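# Load cartons into flow lane, earliest date at front

## Task

Put every carton into the flow lane, arranged by their dates so that the carton with the earliest date is at the lane's front end and later dates follow behind it.

## Robot and tools

SETUP. Three identical i2rt Big YAM arms (arm1, arm2, arm3), each with six revolute joints, a two-finger gripper and a wrist camera. Two fixed room cameras, cam_a and cam_b, see the whole scene. Wrist cameras are arm1_cam_wrist, arm2_cam_wrist and arm3_cam_wrist. Table tops under the arms are at z=0.720 m. Arm feet in the scene frame (metres, quaternion w,x,y,z): arm1 (-1.399, -0.834, 0.768) q(0.518, 0.002, 0.002, -0.855); arm2 (-0.549, -0.349, 0.753) q(0.266, -0.006, 0.004, 0.964); arm3 (0.555, 0.297, 0.850) q(0.406, 0.001, 0.000, -0.914). Each foot faces its own +x. A hand reaches roughly 1.0 m from the joint1 axis.

FRAMES. One shared scene frame: origin on the floor, +z up, lengths in metres. The hand point lies between the finger pads, about 1 cm short of the tips; fingers point along the hand's +z and open along its y. Printed hand positions grow less accurate at long reach.

JOINTS (radians, absolute). joint1_rad -2.879..2.879 (yaw about the foot, positive counter-clockwise from above, 0 = along foot +x); joint2_rad 0..3.141 (shoulder, 0 = upper arm back and level, positive raises it then tips it forward); joint3_rad 0..3.019 (elbow, 0 = folded, positive opens); joint4_rad -1.692..1.57 (hand pitch, positive tilts fingers up); joint5_rad -1.57..1.57 (hand sideways, positive to the arm's right); joint6_rad -2.094..2.094 (roll, positive clockwise viewed from behind the hand). gripper_m 0..0.093 is fingertip gap in metres. Tolerances for done: 0.045, 0.14, 0.09, 0.055, 0.03, 0.035 rad, gripper 0.003 m.

TOOL move. Arguments: arm1, arm2, arm3 (each optional, one object per arm) and cameras. An arm's object may hold:
- joints: an object keyed by joint name (joint1_rad..joint6_rad, gripper_m) with absolute target values; name only the joints you want changed.
- target: a list of 7 numbers [x, y, z, qw, qx, qy, qz], an absolute hand pose in the scene frame, in the same form as the printed hand line. The hand travels a straight line from its current hand_target toward it.
- speed: top speed of that straight path in m/s, 0.002..0.5, default 0.25; only allowed together with target. Rotation is capped at twice this value in rad/s.
When target is given, joints may contain only gripper_m. Arms left out get no new command but may still be driving toward old targets. All motions in one call begin together; all hand paths finish together, paced by the slowest, and last 0.5 to 10 s. Paths do not avoid obstacles or other arms. The controller limits each step to 100 mm and 20 degrees from the measured hand, so hands lag, drift and can overshoot the speed, especially near full stretch; expect a centimetre or more of final error. cameras: list of names from arm1_cam_wrist, arm2_cam_wrist, arm3_cam_wrist, cam_a, cam_b, all; omitted/null/["all"] gives all, [] gives none. Unknown keys make a call invalid; out-of-range values get it refused, and after a refusal the remaining move, wait and finished_scene calls of that reply are skipped.

OTHER TOOLS. wait {seconds 0..10, cameras}: commands nothing, returns full state and images. zoom_image {camera, region [x0,y0,x1,y1] pixels from top-left, at most 504x504}: enlarges part of that camera's latest image; the camera must have been in the last images. read_manual {section "licences"}: licence texts only. finished_scene {scene 1 or 2}: ends the current scene irreversibly; the goal must hold without the robots.

RESULTS. Each arm reports joint_positions, Joint velocities (rad/s, gripper m/s; may say within noise), joint torques (arm joints only; torques 3 and 4 wrap sign beyond 28 N m), hand and hand_target. A move line lists commanded arms as done or their worst status. Statuses: off_target (stopped short, may still push); time_out (joints keep a nearby target and keep pushing, on_its_own lists them; send a joint its reported position to relax it); not_followed / joint command not followed / pose unreachable (a self- and inter-arm collision check withheld targets; gripper commands still run). Arms in an as last shown line were not commanded. on_its_own held at gives a target, not a reading. The pictures line gives image order.

GRIPPING. At first contact the reading roughly equals the object width; commanding about 0.005 m below that gives full force (about 50-64 N per pad). Holding a hard part, the reading may sit up to 0.005 m under its width or 0.002 m over. Closed on nothing reads 0.000-0.003. To release, command well above the reading.

AVOID. Hard presses between arms (including one gripper clamping another's fingers) fail the scene; fingers, gripper housings and wrist cameras can collide despite the check. Do not knock objects off the work area or onto the floor. Avoid drops, releasing moving parts, slams and long hard pushes. Sustained pushing, stretched holds or unreachable targets heat motors; MOTOR HOT appears at 85 °C, and at 100 °C the arm goes limp for 30-60 s (OVER-TEMPERATURE FAULT, keys read limit_stop_at_motor_heat; resend targets afterwards). Loose objects may occasionally get nudged by outside disturbances. The robots keep holding the last command while you think.

Each tool is called after "Emit:" in YAML: its name, and indented under it one key for each argument.

## Session

Emit:
move:
  cameras: ["all"]

Scene clock: 0.00 s.
Joint torques (N m): no reading
Heat: arm1: hottest joint1_rad 39 °C; arm2: hottest joint2_rad 40 °C; arm3: hottest joint1_rad 35 °C.
Joint velocities: within noise
arm1.joint_positions: joint1_rad=+0.194 joint2_rad=+0.304 joint3_rad=+1.546 joint4_rad=-1.590 joint5_rad=-0.074 joint6_rad=+0.225 gripper_m=+0.09396
arm1.joint_status: not commanded
arm1.hand: x=-1.3980 y=-0.8742 z=+1.3539 quat_wxyz=(-0.413, -0.697, -0.432, +0.395) (m; scene frame)
arm1.hand_target: x=-1.3971 y=-0.8712 z=+1.3606 quat_wxyz=(-0.419, -0.692, -0.430, +0.401) (m; scene frame)
arm1.hand_status: not commanded
arm2.joint_positions: joint1_rad=+0.324 joint2_rad=+0.267 joint3_rad=+1.656 joint4_rad=-1.577 joint5_rad=-0.025 joint6_rad=+0.557 gripper_m=+0.09396
arm2.joint_status: not commanded
arm2.hand: x=-0.5408 y=-0.3488 z=+1.3788 quat_wxyz=(+0.121, +0.719, -0.287, -0.622) (m; scene frame)
arm2.hand_target: x=-0.5353 y=-0.3500 z=+1.3818 quat_wxyz=(+0.122, +0.714, -0.285, -0.628) (m; scene frame)
arm2.hand_status: not commanded
arm3.joint_positions: joint1_rad=+0.466 joint2_rad=+0.542 joint3_rad=+1.486 joint4_rad=-1.413 joint5_rad=-0.179 joint6_rad=-0.503 gripper_m=+0.09396
arm3.joint_status: not commanded
arm3.hand: x=+0.5364 y=+0.1220 z=+1.4334 quat_wxyz=(-0.274, -0.490, -0.695, +0.450) (m; scene frame)
arm3.hand_target: x=+0.5374 y=+0.1259 z=+1.4420 quat_wxyz=(-0.277, -0.485, -0.691, +0.459) (m; scene frame)
arm3.hand_status: not commanded
pictures: arm1_cam_wrist, arm2_cam_wrist, arm3_cam_wrist, cam_a, cam_b

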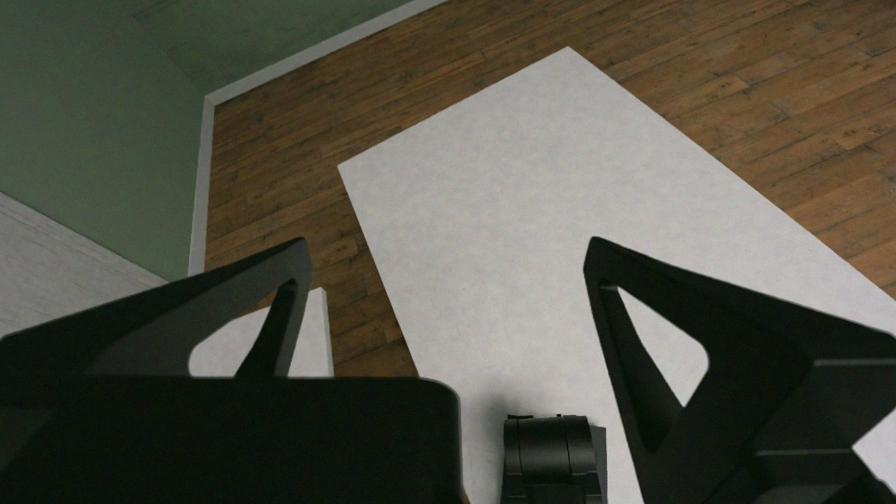

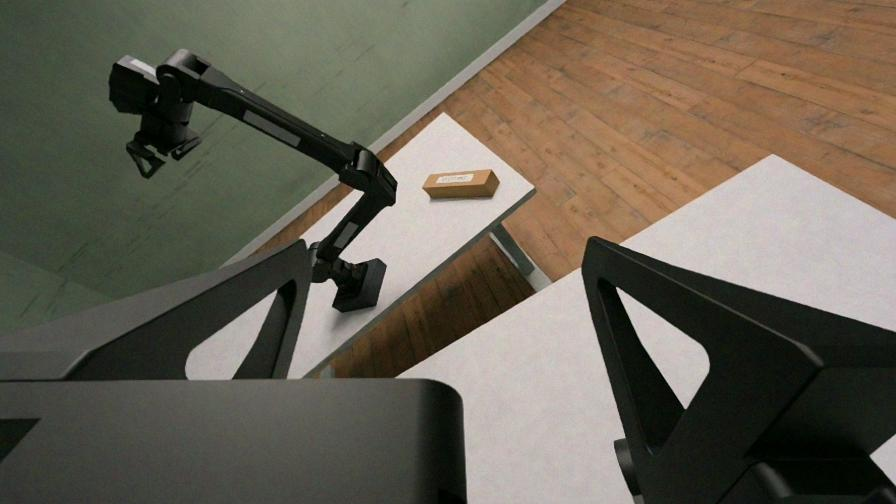

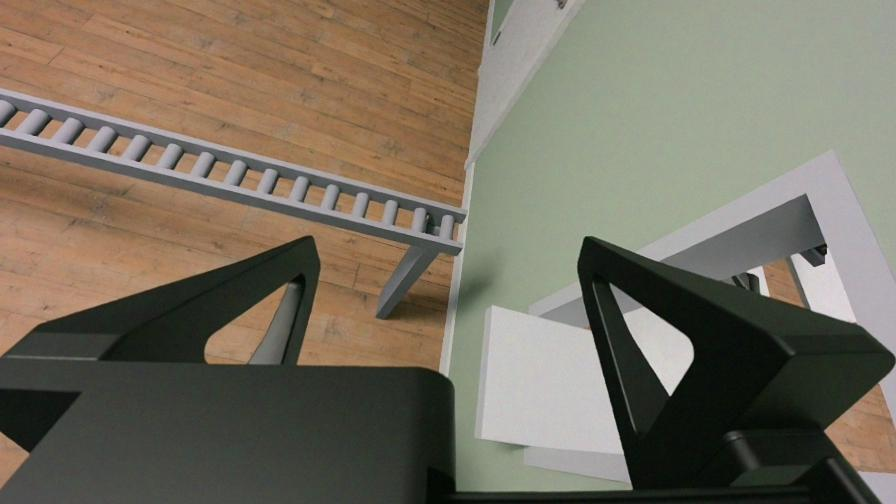

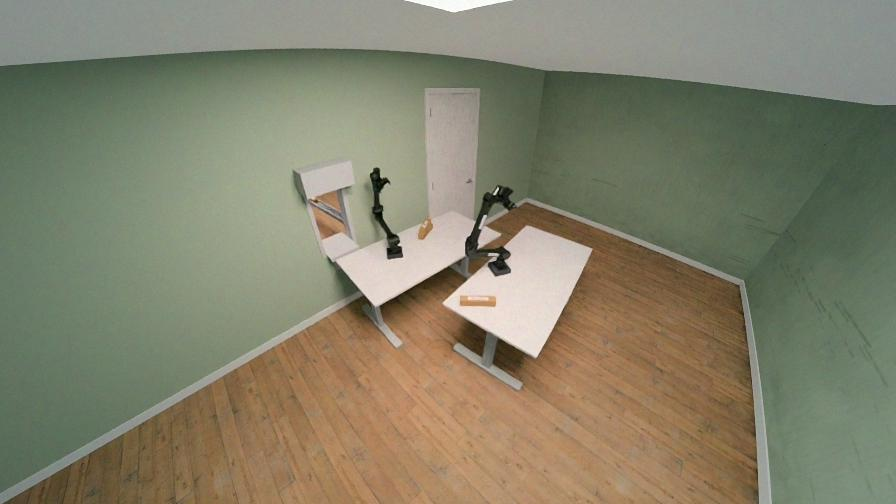

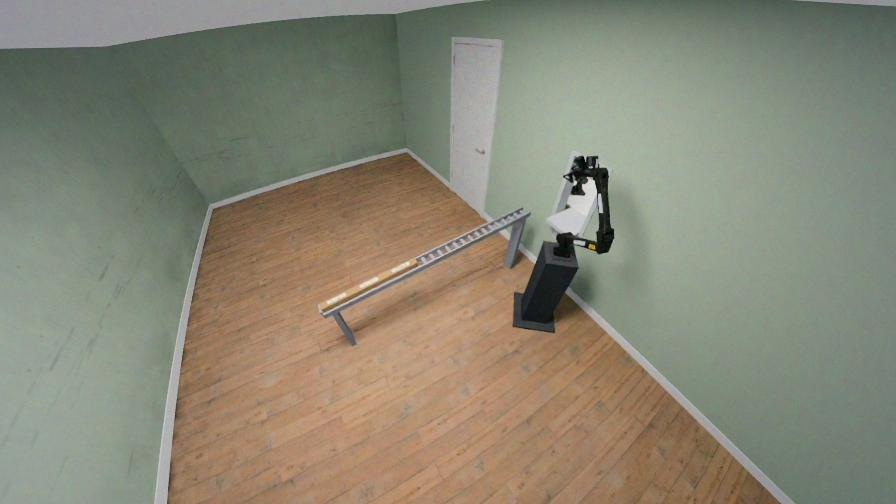

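Emit:
zoom_image:
  camera: "cam_b"
  region: [300, 180, 540, 340]

Emit:
zoom_image:
  camera: "cam_a"
  region: [280, 150, 620, 360]

Emit:
zoom_image:
  camera: "arm2_cam_wrist"
  region: [380, 130, 560, 230]

Emit:
zoom_image:
  camera: "cam_b"
  region: [500, 140, 640, 340]

Scaled by 2.100 from the camera's 896x504 image, which has a finer 1280x720 frame.

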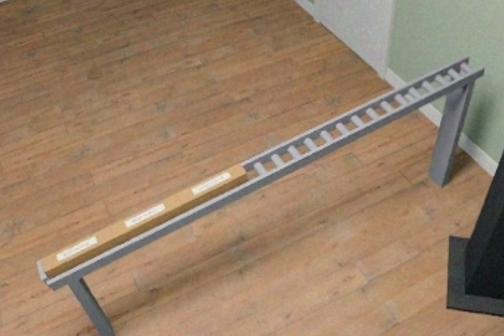

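Scaled by 1.482 from the camera's 896x504 image, which has a finer 1280x720 frame.

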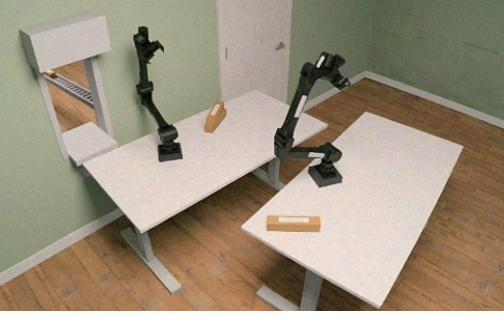

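Scaled by 2.800 from the camera's 896x504 image, which has a finer 1280x720 frame.

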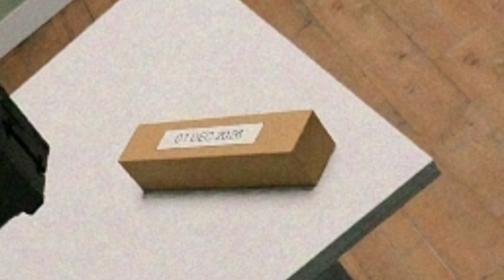

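Scaled by 2.520 from the camera's 896x504 image, which has a finer 1280x720 frame.

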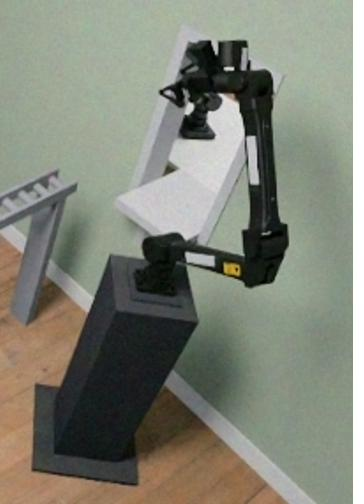

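Emit:
move:
  arm1: {"joints": {"joint1_rad": -2.40}}
  arm2: {"joints": {"joint1_rad": 2.325}}
  arm3: {"joints": {"joint1_rad": 1.99}}
  cameras: ["arm1_cam_wrist", "arm2_cam_wrist", "arm3_cam_wrist"]

Scene clock: 96.27 s.
Joint torques (N m): arm1=[-0.62 9.58 5.72 1.78 0.05 0.01] | arm2=[0.56 12.69 4.3 2.21 -0.01 -0.07] | arm3=[1.14 3.25 10.09 1.85 -0.03 0.11]
Heat: arm1: hottest joint1_rad 39 °C; arm2: hottest joint2_rad 41 °C; arm3: hottest joint3_rad 36 °C.
move: arm1 done; arm2 done; arm3 done
Joint velocities: within noise
arm1.joint_positions: joint1_rad=-2.383 joint2_rad=+0.297 joint3_rad=+1.546 joint4_rad=-1.590 joint5_rad=-0.074 joint6_rad=+0.225 gripper_m=+0.09400
arm1.joint_status: all done
arm1.hand: x=-1.4204 y=-0.8098 z=+1.3543 quat_wxyz=(+0.270, -0.607, +0.545, +0.512) (m; scene frame)
arm1.hand_target: x=-1.4200 y=-0.8097 z=+1.3609 quat_wxyz=(+0.277, -0.600, +0.547, +0.514) (m; scene frame)
arm1.hand_status: not commanded
arm2.joint_positions: joint1_rad=+2.316 joint2_rad=+0.261 joint3_rad=+1.656 joint4_rad=-1.577 joint5_rad=-0.025 joint6_rad=+0.557 gripper_m=+0.09398
arm2.joint_status: all done
arm2.hand: x=-0.5544 y=-0.3235 z=+1.3782 quat_wxyz=(+0.598, +0.623, +0.442, -0.242) (m; scene frame)
arm2.hand_target: x=-0.5551 y=-0.3210 z=+1.3813 quat_wxyz=(+0.603, +0.618, +0.443, -0.241) (m; scene frame)
arm2.hand_status: not commanded
arm3.joint_positions: joint1_rad=+1.979 joint2_rad=+0.542 joint3_rad=+1.486 joint4_rad=-1.413 joint5_rad=-0.179 joint6_rad=-0.503 gripper_m=+0.09397
arm3.joint_status: all done
arm3.hand: x=+0.7274 y=+0.2703 z=+1.4339 quat_wxyz=(-0.509, +0.121, -0.841, +0.140) (m; scene frame)
arm3.hand_target: x=+0.7238 y=+0.2735 z=+1.4424 quat_wxyz=(-0.518, +0.126, -0.834, +0.142) (m; scene frame)
arm3.hand_status: not commanded
pictures: arm1_cam_wrist, arm2_cam_wrist, arm3_cam_wrist
camera_calibration:
arm1_cam_wrist: T_world_to_cam=[[0.929559, 0.284294, -0.234726, 1.87172], [0.130748, -0.849509, -0.511116, 0.187749], [-0.34471, 0.444423, -0.826839, 1.11353], [0, 0, 0, 1]] pos_world=[-1.38058, -0.867506, 1.45602]
arm2_cam_wrist: T_world_to_cam=[[-0.846128, -0.094836, -0.524474, 0.221043], [0.279876, 0.758391, -0.588653, 1.21982], [0.453582, -0.644864, -0.615154, 1.01356], [0, 0, 0, 1]] pos_world=[-0.614101, -0.250526, 1.45748]
arm3_cam_wrist: T_world_to_cam=[[0.0561203, -0.936924, 0.344998, -0.281441], [-0.894392, -0.200753, -0.399702, 1.27985], [0.44375, -0.286132, -0.849243, 1.09526], [0, 0, 0, 1]] pos_world=[0.67446, 0.306634, 1.5388]

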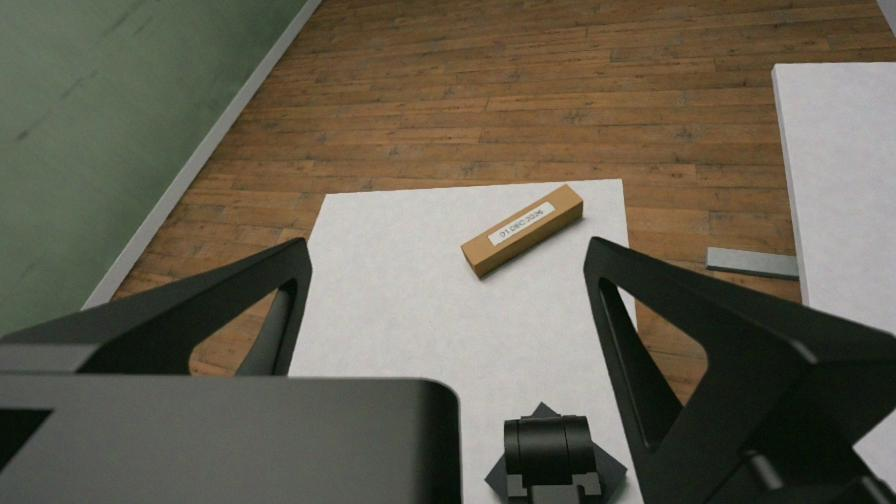

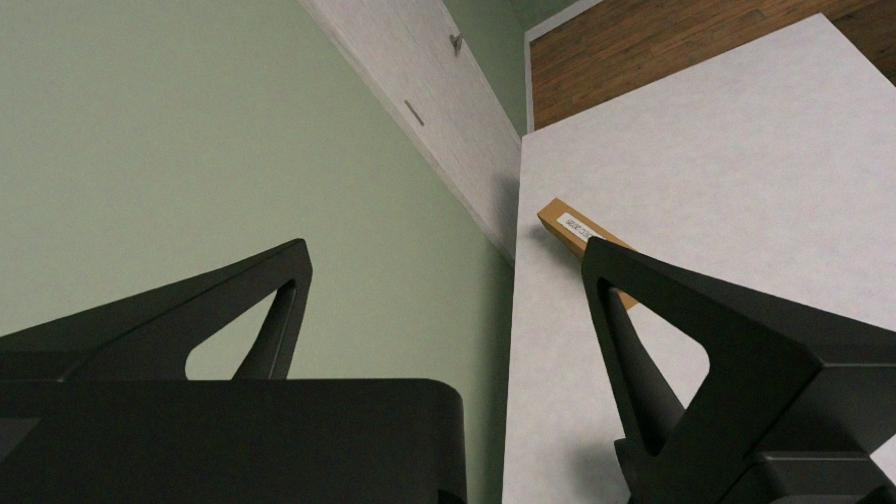

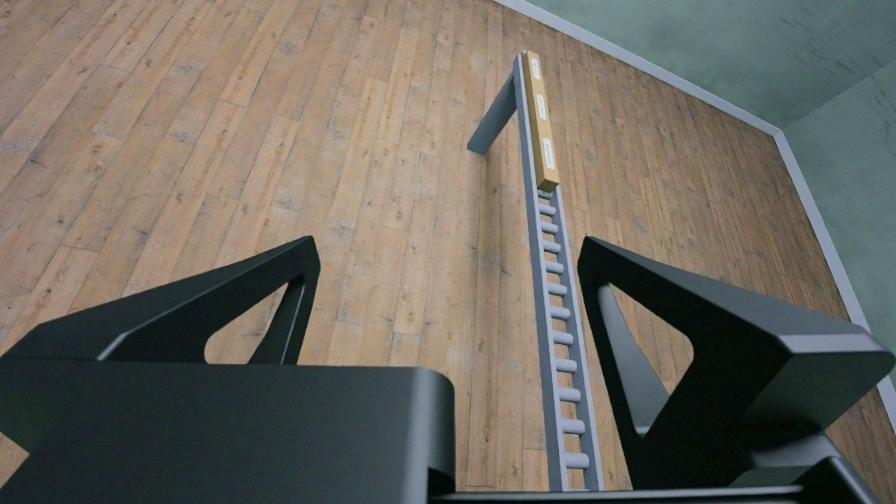

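Emit:
zoom_image:
  camera: "arm3_cam_wrist"
  region: [490, 40, 590, 200]

Emit:
zoom_image:
  camera: "arm2_cam_wrist"
  region: [520, 190, 640, 270]

Emit:
zoom_image:
  camera: "arm1_cam_wrist"
  region: [450, 170, 600, 290]

Scaled by 3.150 from the camera's 896x504 image, which has a finer 1280x720 frame.

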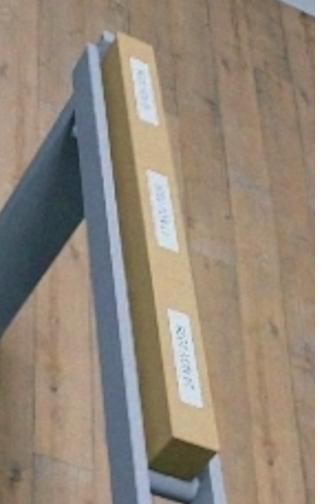

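Scaled by 4.200 from the camera's 896x504 image, which has a finer 1280x720 frame.

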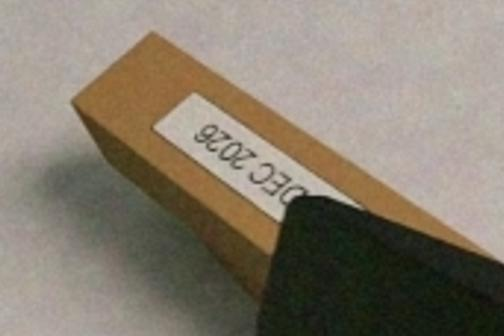

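Scaled by 3.360 from the camera's 896x504 image, which has a finer 1280x720 frame.

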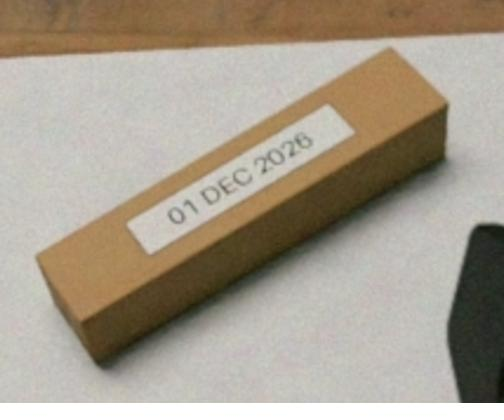

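Emit:
move:
  arm1: {"target": [-1.516, -0.399, 0.976, 0.1912, -0.7532, 0.5780, 0.2491], "speed": 0.3}
  arm2: {"target": [-0.445, -0.826, 0.976, 0.2445, 0.5956, 0.7394, -0.1970], "speed": 0.3}
  arm3: {"target": [0.898, -0.032, 1.232, 0.7228, 0.1062, 0.6714, -0.1145], "speed": 0.3}
  cameras: ["arm1_cam_wrist", "arm2_cam_wrist", "arm3_cam_wrist"]

Scene clock: 106.47 s.
Joint torques (N m): arm1=[1.14 -8.94 13.5 1.62 0.15 -0.06] | arm2=[0.67 -7.59 15.19 1.94 0.03 -0.09] | arm3=[1.14 -8.06 11.71 2.15 0.16 0.12]
Heat: arm1: hottest joint1_rad 39 °C; arm2: hottest joint2_rad 41 °C; arm3: hottest joint3_rad 37 °C.
move: arm1 off_target; arm2 off_target; arm3 done
Joint velocities: within noise
arm1.joint_positions: joint1_rad=-2.403 joint2_rad=+1.169 joint3_rad=+0.845 joint4_rad=-0.687 joint5_rad=-0.004 joint6_rad=+0.012 gripper_m=+0.09400
arm1.joint_status: not commanded
arm1.hand: x=-1.5085 y=-0.4202 z=+0.9450 quat_wxyz=(+0.168, -0.758, +0.590, +0.222) (m; scene frame)
arm1.hand_target: x=-1.5155 y=-0.4011 z=+0.9765 quat_wxyz=(+0.191, -0.753, +0.578, +0.249) (m; scene frame)
arm1.hand_status: off_target (0.038 m and 4.4 deg from the pose sent, 0.566 m and 36.0 deg at the start)
arm2.joint_positions: joint1_rad=+2.321 joint2_rad=+1.265 joint3_rad=+0.959 joint4_rad=-0.702 joint5_rad=+0.008 joint6_rad=+0.013 gripper_m=+0.09398
arm2.joint_status: not commanded
arm2.hand: x=-0.4543 y=-0.8049 z=+0.9485 quat_wxyz=(+0.222, +0.609, +0.740, -0.178) (m; scene frame)
arm2.hand_target: x=-0.4455 y=-0.8240 z=+0.9763 quat_wxyz=(+0.245, +0.596, +0.739, -0.197) (m; scene frame)
arm2.hand_status: off_target (0.036 m and 3.8 deg from the pose sent, 0.653 m and 53.7 deg at the start)
arm3.joint_positions: joint1_rad=+1.304 joint2_rad=+1.055 joint3_rad=+0.714 joint4_rad=+0.431 joint5_rad=-0.676 joint6_rad=+0.047 gripper_m=+0.09397
arm3.joint_status: not commanded
arm3.hand: x=+0.8930 y=-0.0333 z=+1.2351 quat_wxyz=(-0.722, -0.107, -0.673, +0.121) (m; scene frame)
arm3.hand_target: x=+0.8979 y=-0.0319 z=+1.2319 quat_wxyz=(-0.724, -0.106, -0.672, +0.115) (m; scene frame)
arm3.hand_status: done (0.006 m and 0.7 deg from the pose sent, 0.401 m and 41.1 deg at the start)
pictures: arm1_cam_wrist, arm2_cam_wrist, arm3_cam_wrist
camera_calibration:
arm1_cam_wrist: T_world_to_cam=[[0.964359, 0.263424, -0.0248927, 1.59224], [0.26453, -0.957703, 0.11326, -0.112689], [0.00599567, -0.115808, -0.993253, 1.02246], [0, 0, 0, 1]] pos_world=[-1.51181, -0.408946, 1.06796]
arm2_cam_wrist: T_world_to_cam=[[-0.981475, -0.191473, 0.00668034, -0.608278], [-0.191256, 0.981227, 0.024807, 0.687355], [-0.0113048, 0.0230698, -0.99967, 1.08447], [0, 0, 0, 1]] pos_world=[-0.45329, -0.815939, 1.07113]
arm3_cam_wrist: T_world_to_cam=[[-0.314084, -0.949368, -0.00719117, 0.258591], [-0.507297, 0.174224, -0.843976, 1.50303], [0.802497, -0.261431, -0.536332, 0.0600787], [0, 0, 0, 1]] pos_world=[0.795487, -0.000659487, 1.3026]

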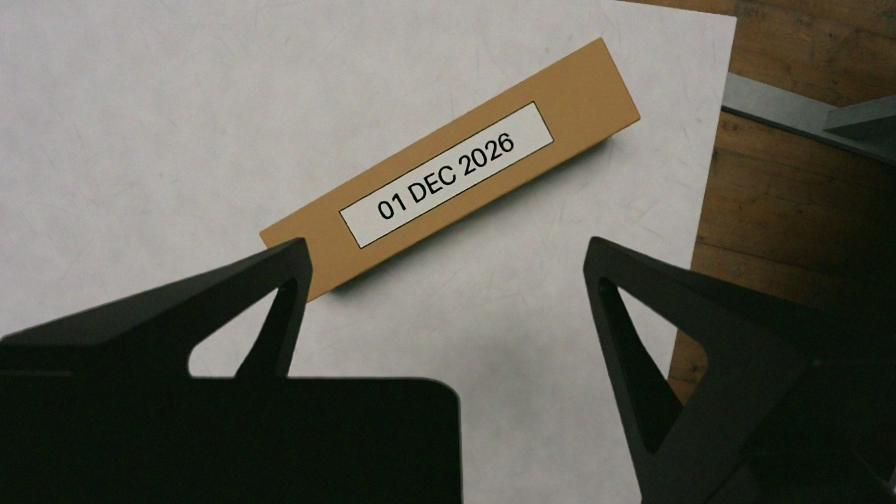

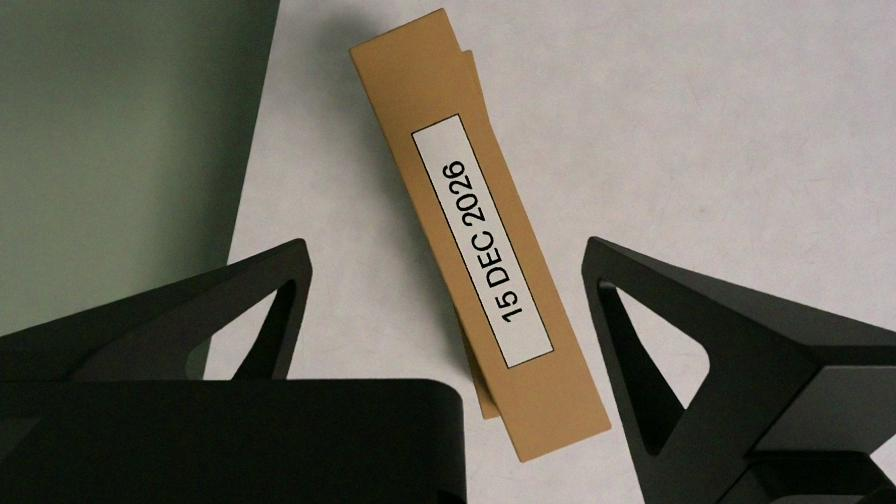

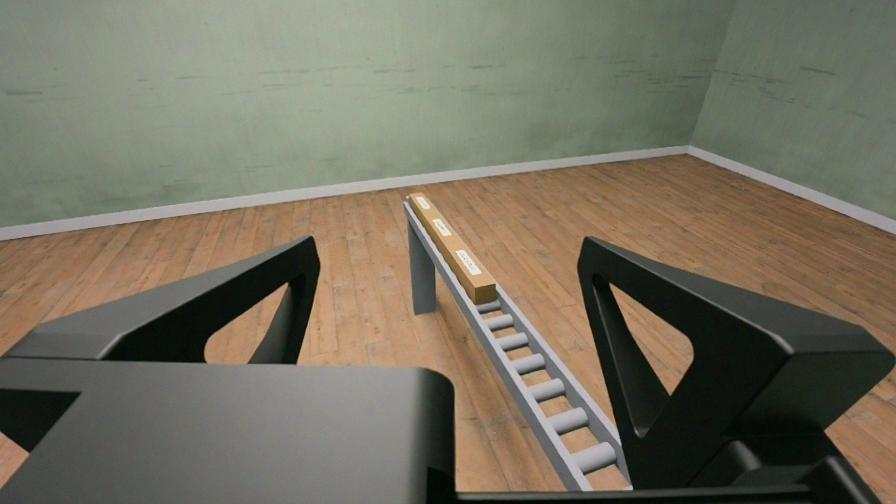

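Emit:
zoom_image:
  camera: "arm3_cam_wrist"
  region: [390, 180, 510, 310]

Emit:
zoom_image:
  camera: "arm2_cam_wrist"
  region: [340, 0, 620, 480]

Scaled by 3.877 from the camera's 896x504 image, which has a finer 1280x720 frame.

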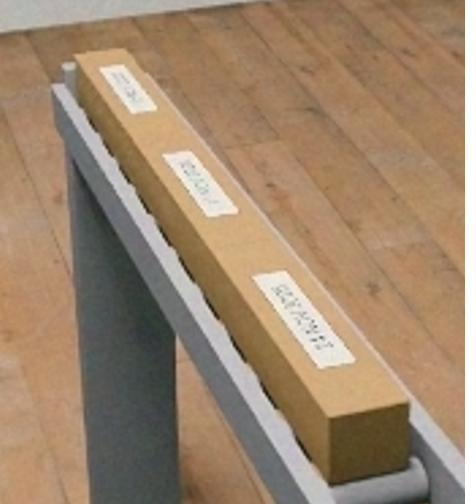

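Scaled by 1.050 from the camera's 896x504 image, which has a finer 1280x720 frame.

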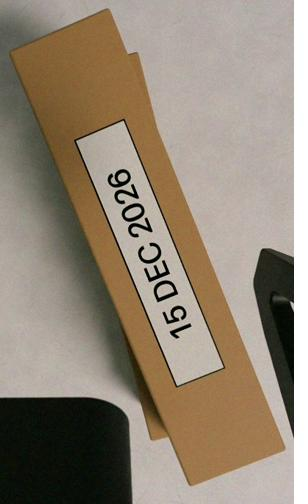

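Emit:
move:
  arm3: {"joints": {"joint1_rad": -0.26}}
  cameras: ["arm3_cam_wrist"]

Emit:
move:
  arm3: {"target": [0.228, 0.083, 1.086, 0.1424, 0.8302, 0.2467, -0.4793], "speed": 0.3}
  cameras: ["arm3_cam_wrist"]

Scene clock: 154.13 s.
Joint torques (N m): arm1=[1.03 -8.94 13.53 1.61 0.15 -0.06] | arm2=[0.67 -7.71 15.21 1.91 0.04 -0.12] | arm3=[-0.5 -8.41 11.74 2.19 0.08 0.14]
Heat: arm1: hottest joint3_rad 46 °C; arm2: hottest joint3_rad 47 °C; arm3: hottest joint3_rad 40 °C.
move: arm3 done
Joint velocities: within noise
arm1, arm2: as last shown
arm2.joint_positions: joint1_rad=+2.321 joint2_rad=+1.265 joint3_rad=+0.959 joint4_rad=-0.702 joint5_rad=+0.008 joint6_rad=+0.012 gripper_m=+0.09398
arm3.joint_positions: joint1_rad=-0.251 joint2_rad=+1.058 joint3_rad=+0.714 joint4_rad=+0.431 joint5_rad=-0.673 joint6_rad=+0.049 gripper_m=+0.09399
arm3.joint_status: all done
arm3.hand: x=+0.2272 y=-0.0472 z=+1.2325 quat_wxyz=(-0.430, -0.551, -0.403, +0.591) (m; scene frame)
arm3.hand_target: x=+0.2226 y=-0.0450 z=+1.2306 quat_wxyz=(-0.429, -0.553, -0.399, +0.593) (m; scene frame)
arm3.hand_status: not commanded
pictures: arm3_cam_wrist
camera_calibration:
arm3_cam_wrist: T_world_to_cam=[[-0.953219, 0.302041, -0.0120395, 0.246566], [0.172827, 0.511887, -0.841488, 1.02387], [-0.248001, -0.804203, -0.540142, 0.807119], [0, 0, 0, 1]] pos_world=[0.258246, 0.0505101, 1.3005]

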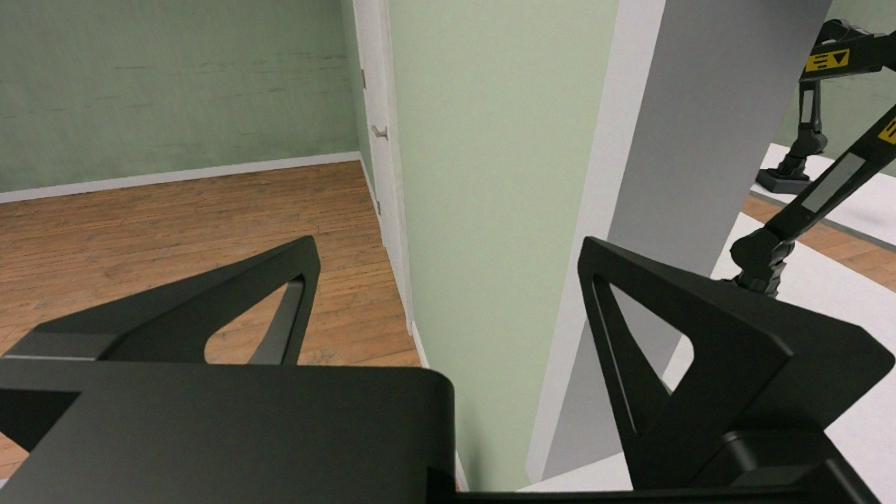

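Scene clock: 156.37 s.
Joint torques (N m): arm1=[0.97 -8.94 13.53 1.61 0.15 -0.06] | arm2=[0.67 -7.77 15.2 1.92 0.03 -0.12] | arm3=[0.91 -6.01 12.07 1.39 0.14 0.13]
Heat: arm1: hottest joint3_rad 46 °C; arm2: hottest joint3_rad 47 °C; arm3: hottest joint3_rad 40 °C.
move: arm3 done
Joint velocities: within noise
arm1, arm2: as last shown
arm1.joint_positions: joint1_rad=-2.403 joint2_rad=+1.169 joint3_rad=+0.845 joint4_rad=-0.687 joint5_rad=-0.004 joint6_rad=+0.011 gripper_m=+0.09400
arm1.hand: x=-1.5085 y=-0.4202 z=+0.9450 quat_wxyz=(+0.168, -0.758, +0.590, +0.221) (m; scene frame)
arm3.joint_positions: joint1_rad=-0.259 joint2_rad=+0.807 joint3_rad=+0.563 joint4_rad=-0.275 joint5_rad=+0.005 joint6_rad=-0.005 gripper_m=+0.09399
arm3.joint_status: not commanded
arm3.hand: x=+0.2238 y=+0.0840 z=+1.0861 quat_wxyz=(-0.140, -0.829, -0.247, +0.481) (m; scene frame)
arm3.hand_target: x=+0.2280 y=+0.0830 z=+1.0859 quat_wxyz=(-0.142, -0.830, -0.247, +0.479) (m; scene frame)
arm3.hand_status: done (0.004 m and 0.4 deg from the pose sent, 0.196 m and 51.4 deg at the start)
pictures: arm3_cam_wrist
camera_calibration:
arm3_cam_wrist: T_world_to_cam=[[-0.539555, 0.841905, -0.00874858, 0.060499], [0.773487, 0.49155, -0.40012, 0.222097], [-0.332563, -0.222654, -0.916421, 1.21148], [0, 0, 0, 1]] pos_world=[0.263748, 0.109635, 1.19962]

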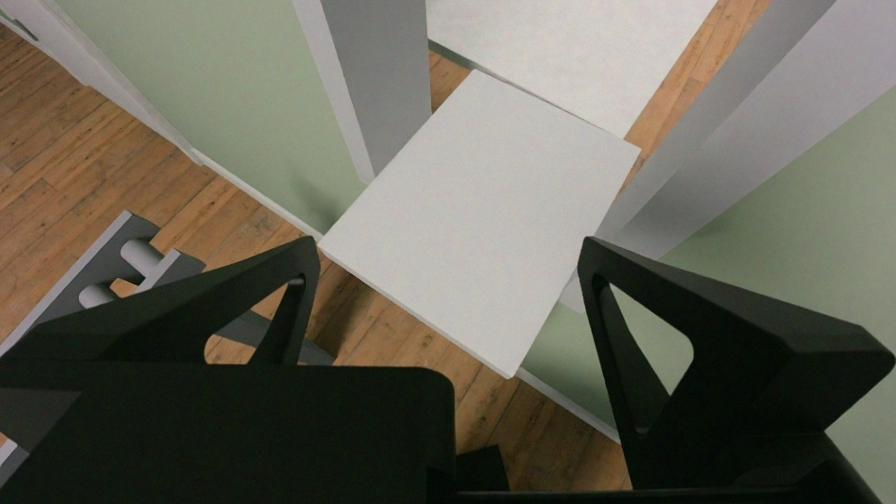

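Emit:
move:
  arm3: {"target": [0.5, -0.27, 1.0, 0.2018, 0.7273, 0.6103, -0.2405], "speed": 0.3}
  cameras: ["arm3_cam_wrist"]

Scene clock: 180.37 s.
Joint torques (N m): arm1=[1.14 -8.88 13.52 1.62 0.14 -0.06] | arm2=[0.56 -7.65 15.2 1.95 0.03 -0.12] | arm3=[0.56 -15.15 15.5 0.98 -0.03 -0.03]
Heat: arm1: hottest joint3_rad 48 °C; arm2: hottest joint3_rad 51 °C; arm3: hottest joint3_rad 42 °C.
move: arm3 off_target
Joint velocities: within noise
arm1, arm2: as last shown
arm3.joint_positions: joint1_rad=+0.653 joint2_rad=+1.516 joint3_rad=+1.047 joint4_rad=-0.482 joint5_rad=+0.063 joint6_rad=+0.086 gripper_m=+0.09400
arm3.joint_status: not commanded
arm3.hand: x=+0.4982 y=-0.2521 z=+0.9895 quat_wxyz=(-0.195, -0.733, -0.607, +0.236) (m; scene frame)
arm3.hand_target: x=+0.5000 y=-0.2691 z=+1.0002 quat_wxyz=(-0.202, -0.727, -0.610, +0.241) (m; scene frame)
arm3.hand_status: off_target (0.021 m and 1.2 deg from the pose sent, 0.457 m and 52.2 deg at the start)
pictures: arm3_cam_wrist
camera_calibration:
arm3_cam_wrist: T_world_to_cam=[[-0.980121, 0.198044, -0.0118969, 0.550856], [0.197843, 0.9801, 0.0162187, 0.134333], [0.0148722, 0.0135426, -0.999798, 1.10836], [0, 0, 0, 1]] pos_world=[0.496845, -0.255764, 1.11252]

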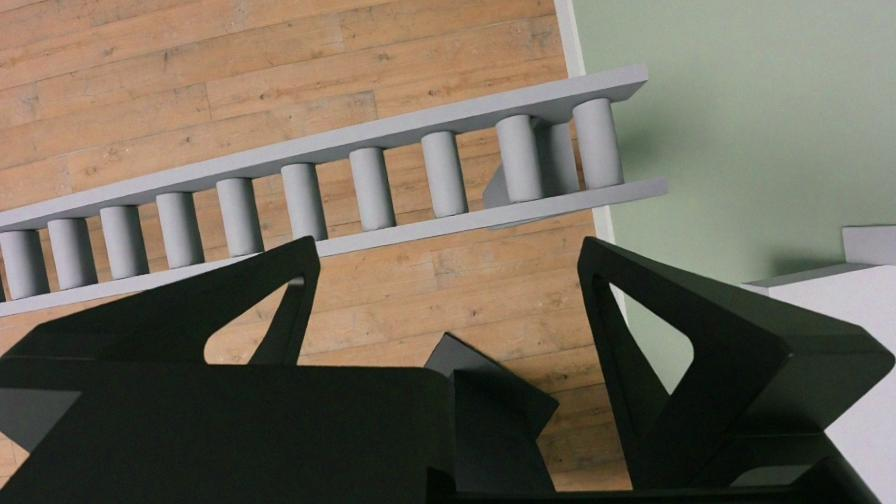

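Emit:
zoom_image:
  camera: "arm3_cam_wrist"
  region: [440, 50, 690, 240]

Emit:
zoom_image:
  camera: "arm3_cam_wrist"
  region: [0, 140, 250, 330]

Scaled by 2.016 from the camera's 896x504 image, which has a finer 1280x720 frame.

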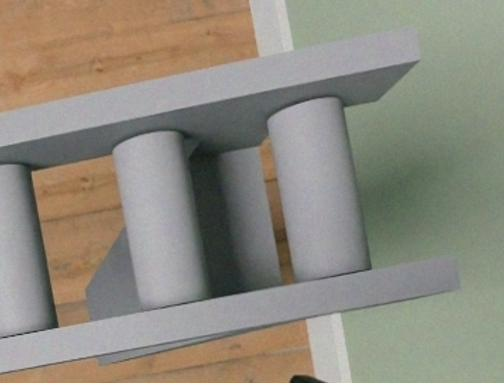

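Scaled by 2.016 from the camera's 896x504 image, which has a finer 1280x720 frame.

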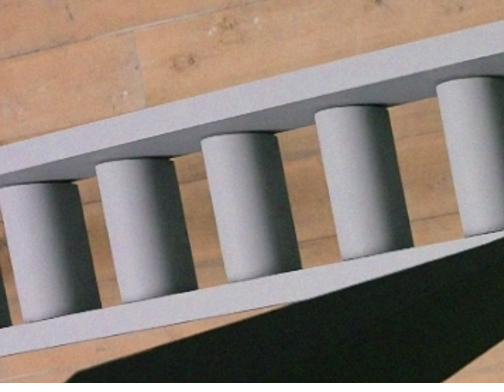

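Emit:
move:
  arm3: {"target": [0.5, -0.31, 1.12, 0.2018, 0.7273, 0.6103, -0.2405], "speed": 0.3}
  cameras: ["arm3_cam_wrist"]

Emit:
zoom_image:
  camera: "arm3_cam_wrist"
  region: [400, 100, 650, 300]

Scene clock: 209.07 s.
Joint torques (N m): arm1=[1.08 -8.94 13.52 1.61 0.15 -0.06] | arm2=[0.62 -7.71 15.19 1.94 0.03 -0.11] | arm3=[1.08 -16.91 16.73 0.98 0.1 0.02]
Heat: arm1: hottest joint3_rad 49 °C; arm2: hottest joint3_rad 54 °C; arm3: hottest joint3_rad 46 °C.
move: arm3 off_target
Joint velocities: within noise
arm1, arm2: as last shown
arm3.joint_positions: joint1_rad=+0.653 joint2_rad=+1.532 joint3_rad=+1.390 joint4_rad=-0.812 joint5_rad=+0.063 joint6_rad=+0.086 gripper_m=+0.09400
arm3.joint_status: not commanded
arm3.hand: x=+0.4945 y=-0.2950 z=+1.1072 quat_wxyz=(-0.195, -0.734, -0.607, +0.235) (m; scene frame)
arm3.hand_target: x=+0.5001 y=-0.3092 z=+1.1200 quat_wxyz=(-0.202, -0.727, -0.610, +0.241) (m; scene frame)
arm3.hand_status: off_target (0.020 m and 1.3 deg from the pose sent, 0.143 m and 1.2 deg at the start)
pictures: arm3_cam_wrist
camera_calibration:
arm3_cam_wrist: T_world_to_cam=[[-0.980238, 0.197474, -0.0117397, 0.556859], [0.197241, 0.98018, 0.0185311, 0.172874], [0.0151664, 0.0158493, -0.999759, 1.22718], [0, 0, 0, 1]] pos_world=[0.493145, -0.298863, 1.23022]

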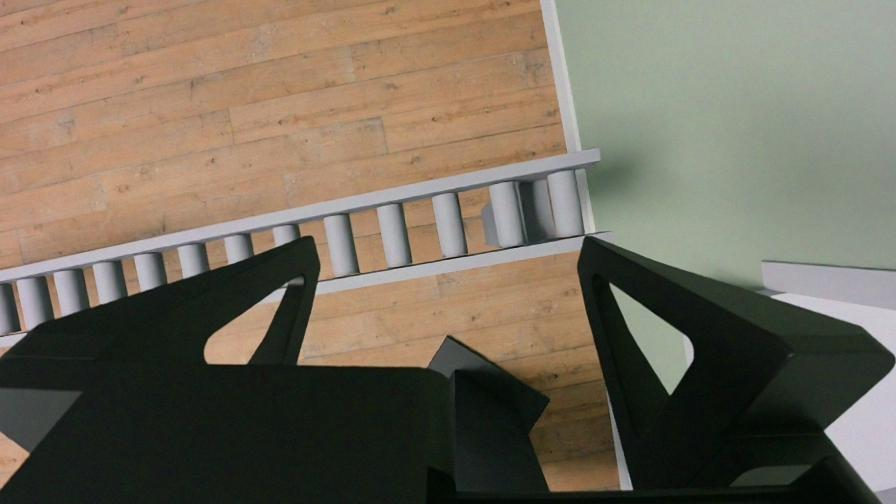

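Scaled by 2.016 from the camera's 896x504 image, which has a finer 1280x720 frame.

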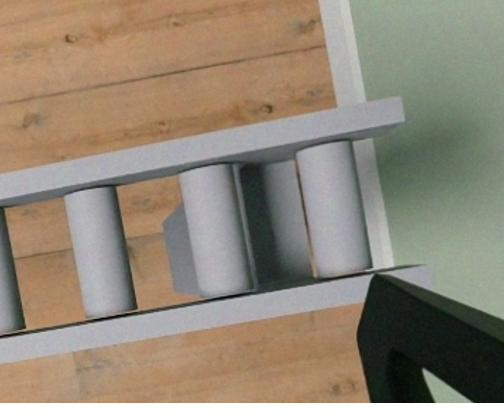

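Emit:
move:
  arm1: {"joints": {"joint2_rad": 0.4, "joint3_rad": 1.4, "joint4_rad": -1.3}}
  arm2: {"target": [-0.467, -0.8415, 0.965, 0, 0.4718, 0.8817, 0], "speed": 0.25}
  arm3: {"joints": {"joint1_rad": 0.3, "joint2_rad": 0.4, "joint3_rad": 1.2, "joint4_rad": -1.2}}
  cameras: ["arm2_cam_wrist", "cam_a"]

Scene clock: 238.40 s.
Joint torques (N m): arm1=[1.03 5.07 7.1 1.33 0.15 -0.06] | arm2=[-0.79 -12.34 14.49 -0.16 0.02 -0.12] | arm3=[0.26 3.02 10.04 1.48 0.02 0.02]
Heat: arm1: hottest joint3_rad 49 °C; arm2: hottest joint3_rad 56 °C; arm3: hottest joint3_rad 46 °C.
move: arm1 done; arm2 off_target; arm3 done
Joint velocities: within noise
arm1.joint_positions: joint1_rad=-2.403 joint2_rad=+0.403 joint3_rad=+1.394 joint4_rad=-1.291 joint5_rad=-0.004 joint6_rad=+0.011 gripper_m=+0.09400
arm1.joint_status: all done
arm1.hand: x=-1.4369 y=-0.6974 z=+1.3564 quat_wxyz=(+0.360, -0.635, +0.492, +0.473) (m; scene frame)
arm1.hand_target: x=-1.4364 y=-0.7010 z=+1.3575 quat_wxyz=(+0.362, -0.638, +0.488, +0.472) (m; scene frame)
arm1.hand_status: not commanded
arm2.joint_positions: joint1_rad=+2.292 joint2_rad=+1.646 joint3_rad=+1.477 joint4_rad=-1.444 joint5_rad=+0.006 joint6_rad=-0.406 gripper_m=+0.09398
arm2.joint_status: not commanded
arm2.hand: x=-0.4644 y=-0.8232 z=+0.9525 quat_wxyz=(-0.008, +0.472, +0.882, +0.012) (m; scene frame)
arm2.hand_target: x=-0.4672 y=-0.8406 z=+0.9650 quat_wxyz=(+0.000, +0.472, +0.882, +0.000) (m; scene frame)
arm2.hand_status: off_target (0.022 m and 1.7 deg from the pose sent, 0.042 m and 39.8 deg at the start)
arm3.joint_positions: joint1_rad=+0.303 joint2_rad=+0.408 joint3_rad=+1.197 joint4_rad=-1.191 joint5_rad=+0.065 joint6_rad=+0.086 gripper_m=+0.09400
arm3.joint_status: all done
arm3.hand: x=+0.4607 y=+0.1239 z=+1.3679 quat_wxyz=(-0.295, -0.730, -0.403, +0.466) (m; scene frame)
arm3.hand_target: x=+0.4623 y=+0.1282 z=+1.3687 quat_wxyz=(-0.295, -0.730, -0.403, +0.467) (m; scene frame)
arm3.hand_status: not commanded
pictures: arm2_cam_wrist, cam_a
camera_calibration:
arm2_cam_wrist: T_world_to_cam=[[-0.829351, -0.558728, 0.0000081152, -0.847125], [-0.452469, 0.671633, 0.586669, -0.208052], [-0.327794, 0.486551, -0.809827, 1.14248], [0, 0, 0, 1]] pos_world=[-0.422204, -0.889451, 1.04727]

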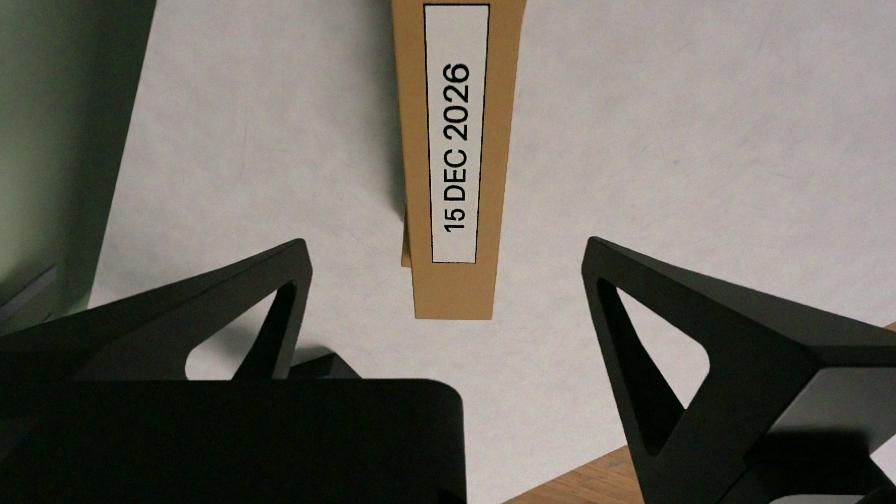

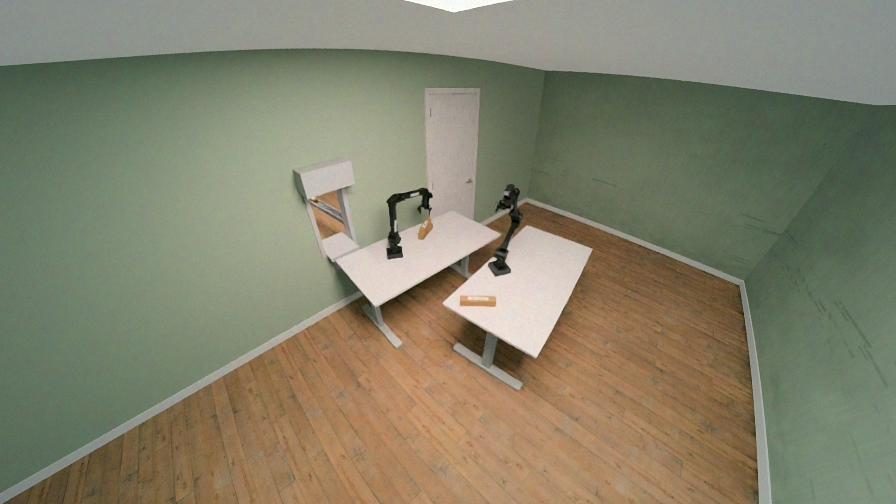

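Emit:
move:
  arm2: {"target": [-0.475, -0.840, 0.8205, 0, 0.4718, 0.8817, 0], "speed": 0.2}
  cameras: ["arm2_cam_wrist"]

Scene clock: 246.83 s.
Joint torques (N m): arm1=[1.08 5.01 7.1 1.31 0.15 -0.06] | arm2=[-0.79 -13.57 8.53 0.75 -0.01 -0.12] | arm3=[0.03 2.9 10.11 1.47 0.02 0.02]
Heat: arm1: hottest joint3_rad 47 °C; arm2: hottest joint3_rad 57 °C; arm3: hottest joint3_rad 46 °C.
move: arm2 off_target
Joint velocities: within noise
arm1, arm3: as last shown
arm2.joint_positions: joint1_rad=+2.275 joint2_rad=+1.758 joint3_rad=+1.286 joint4_rad=-1.100 joint5_rad=+0.006 joint6_rad=-0.424 gripper_m=+0.09398
arm2.joint_status: not commanded
arm2.hand: x=-0.4689 y=-0.8407 z=+0.8300 quat_wxyz=(+0.004, +0.472, +0.882, -0.004) (m; scene frame)
arm2.hand_target: x=-0.4749 y=-0.8398 z=+0.8206 quat_wxyz=(+0.000, +0.472, +0.882, +0.000) (m; scene frame)
arm2.hand_status: off_target (0.011 m and 0.7 deg from the pose sent, 0.133 m and 1.7 deg at the start)
pictures: arm2_cam_wrist
camera_calibration:
arm2_cam_wrist: T_world_to_cam=[[-0.829185, -0.558722, 0.0167989, -0.874468], [-0.45677, 0.694591, 0.555791, -0.0835439], [-0.322201, 0.453181, -0.831152, 1.0427], [0, 0, 0, 1]] pos_world=[-0.427298, -0.903085, 0.927762]

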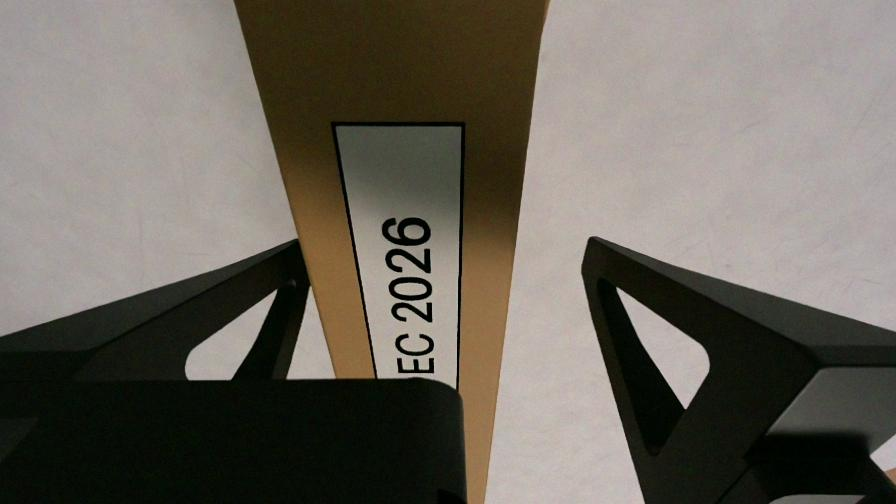

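Emit:
move:
  arm2: {"target": [-0.476, -0.822, 0.802, 0, 0.4718, 0.8817, 0], "speed": 0.15}
  cameras: ["arm2_cam_wrist"]

Scene clock: 257.07 s.
Joint torques (N m): arm1=[1.03 5.13 7.12 1.31 0.15 -0.06] | arm2=[-0.62 -14.51 7.65 0.62 0 -0.09] | arm3=[0.09 2.9 10.1 1.43 0.02 0.02]
Heat: arm1: hottest joint3_rad 45 °C; arm2: hottest joint3_rad 55 °C; arm3: hottest joint3_rad 45 °C.
move: arm2 done
Joint velocities: within noise
arm1, arm3: as last shown
arm2.joint_positions: joint1_rad=+2.275 joint2_rad=+1.758 joint3_rad=+1.212 joint4_rad=-1.037 joint5_rad=+0.006 joint6_rad=-0.424 gripper_m=+0.09398
arm2.joint_status: not commanded
arm2.hand: x=-0.4714 y=-0.8246 z=+0.8050 quat_wxyz=(+0.001, +0.471, +0.882, +0.000) (m; scene frame)
arm2.hand_target: x=-0.4759 y=-0.8220 z=+0.8020 quat_wxyz=(+0.000, +0.472, +0.882, +0.000) (m; scene frame)
arm2.hand_status: done (0.006 m and 0.1 deg from the pose sent, 0.034 m and 0.7 deg at the start)
pictures: arm2_cam_wrist
camera_calibration:
arm2_cam_wrist: T_world_to_cam=[[-0.828873, -0.559309, 0.0119372, -0.863559], [-0.456122, 0.688002, 0.564453, -0.0940686], [-0.323916, 0.462415, -0.825379, 1.01597], [0, 0, 0, 1]] pos_world=[-0.4296, -0.888076, 0.901965]

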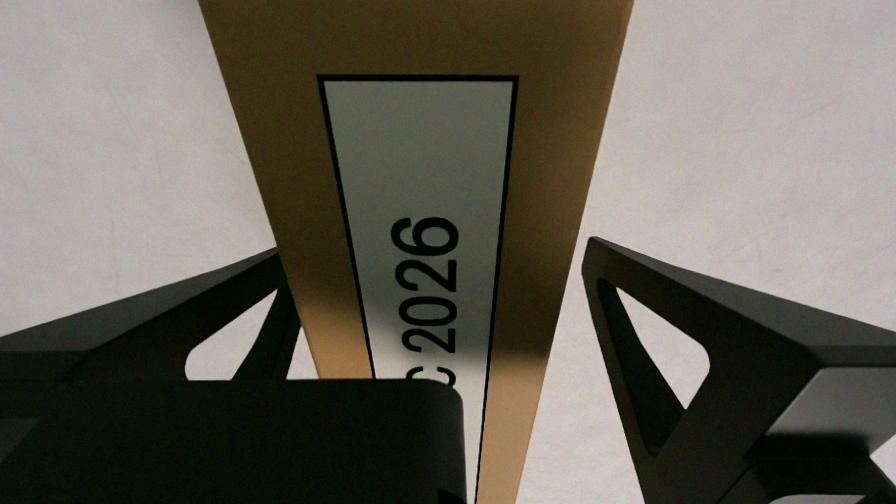

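Emit:
move:
  arm2: {"joints": {"gripper_m": 0.054}}
  cameras: ["arm2_cam_wrist"]

Scene clock: 259.87 s.
Joint torques (N m): arm1=[1.08 5.07 7.1 1.33 0.15 -0.05] | arm2=[-0.62 -14.56 7.64 0.7 0.05 -0.09] | arm3=[-0.15 2.9 10.13 1.42 0.02 0.02]
Heat: arm1: hottest joint3_rad 45 °C; arm2: hottest joint3_rad 55 °C; arm3: hottest joint3_rad 44 °C.
move: arm2 off_target
Joint velocities: within noise
arm1, arm3: as last shown
arm2.joint_positions: joint1_rad=+2.275 joint2_rad=+1.758 joint3_rad=+1.212 joint4_rad=-1.037 joint5_rad=+0.005 joint6_rad=-0.424 gripper_m=+0.06070
arm2.joint_status: gripper_m off_target (ended at +0.06072, target +0.05400)
arm2.hand: x=-0.4712 y=-0.8247 z=+0.8052 quat_wxyz=(+0.001, +0.471, +0.882, +0.000) (m; scene frame)
arm2.hand_target: x=-0.4760 y=-0.8221 z=+0.8021 quat_wxyz=(+0.000, +0.472, +0.882, +0.000) (m; scene frame)
arm2.hand_status: not commanded
pictures: arm2_cam_wrist
camera_calibration:
arm2_cam_wrist: T_world_to_cam=[[-0.828903, -0.559278, 0.0112827, -0.862875], [-0.456787, 0.688368, 0.563467, -0.0932612], [-0.322901, 0.461905, -0.826062, 1.01685], [0, 0, 0, 1]] pos_world=[-0.429499, -0.888077, 0.902264]

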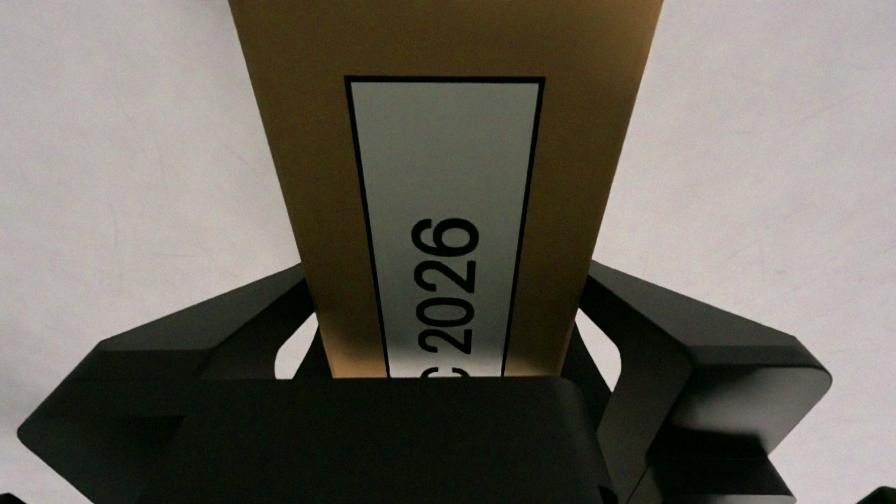

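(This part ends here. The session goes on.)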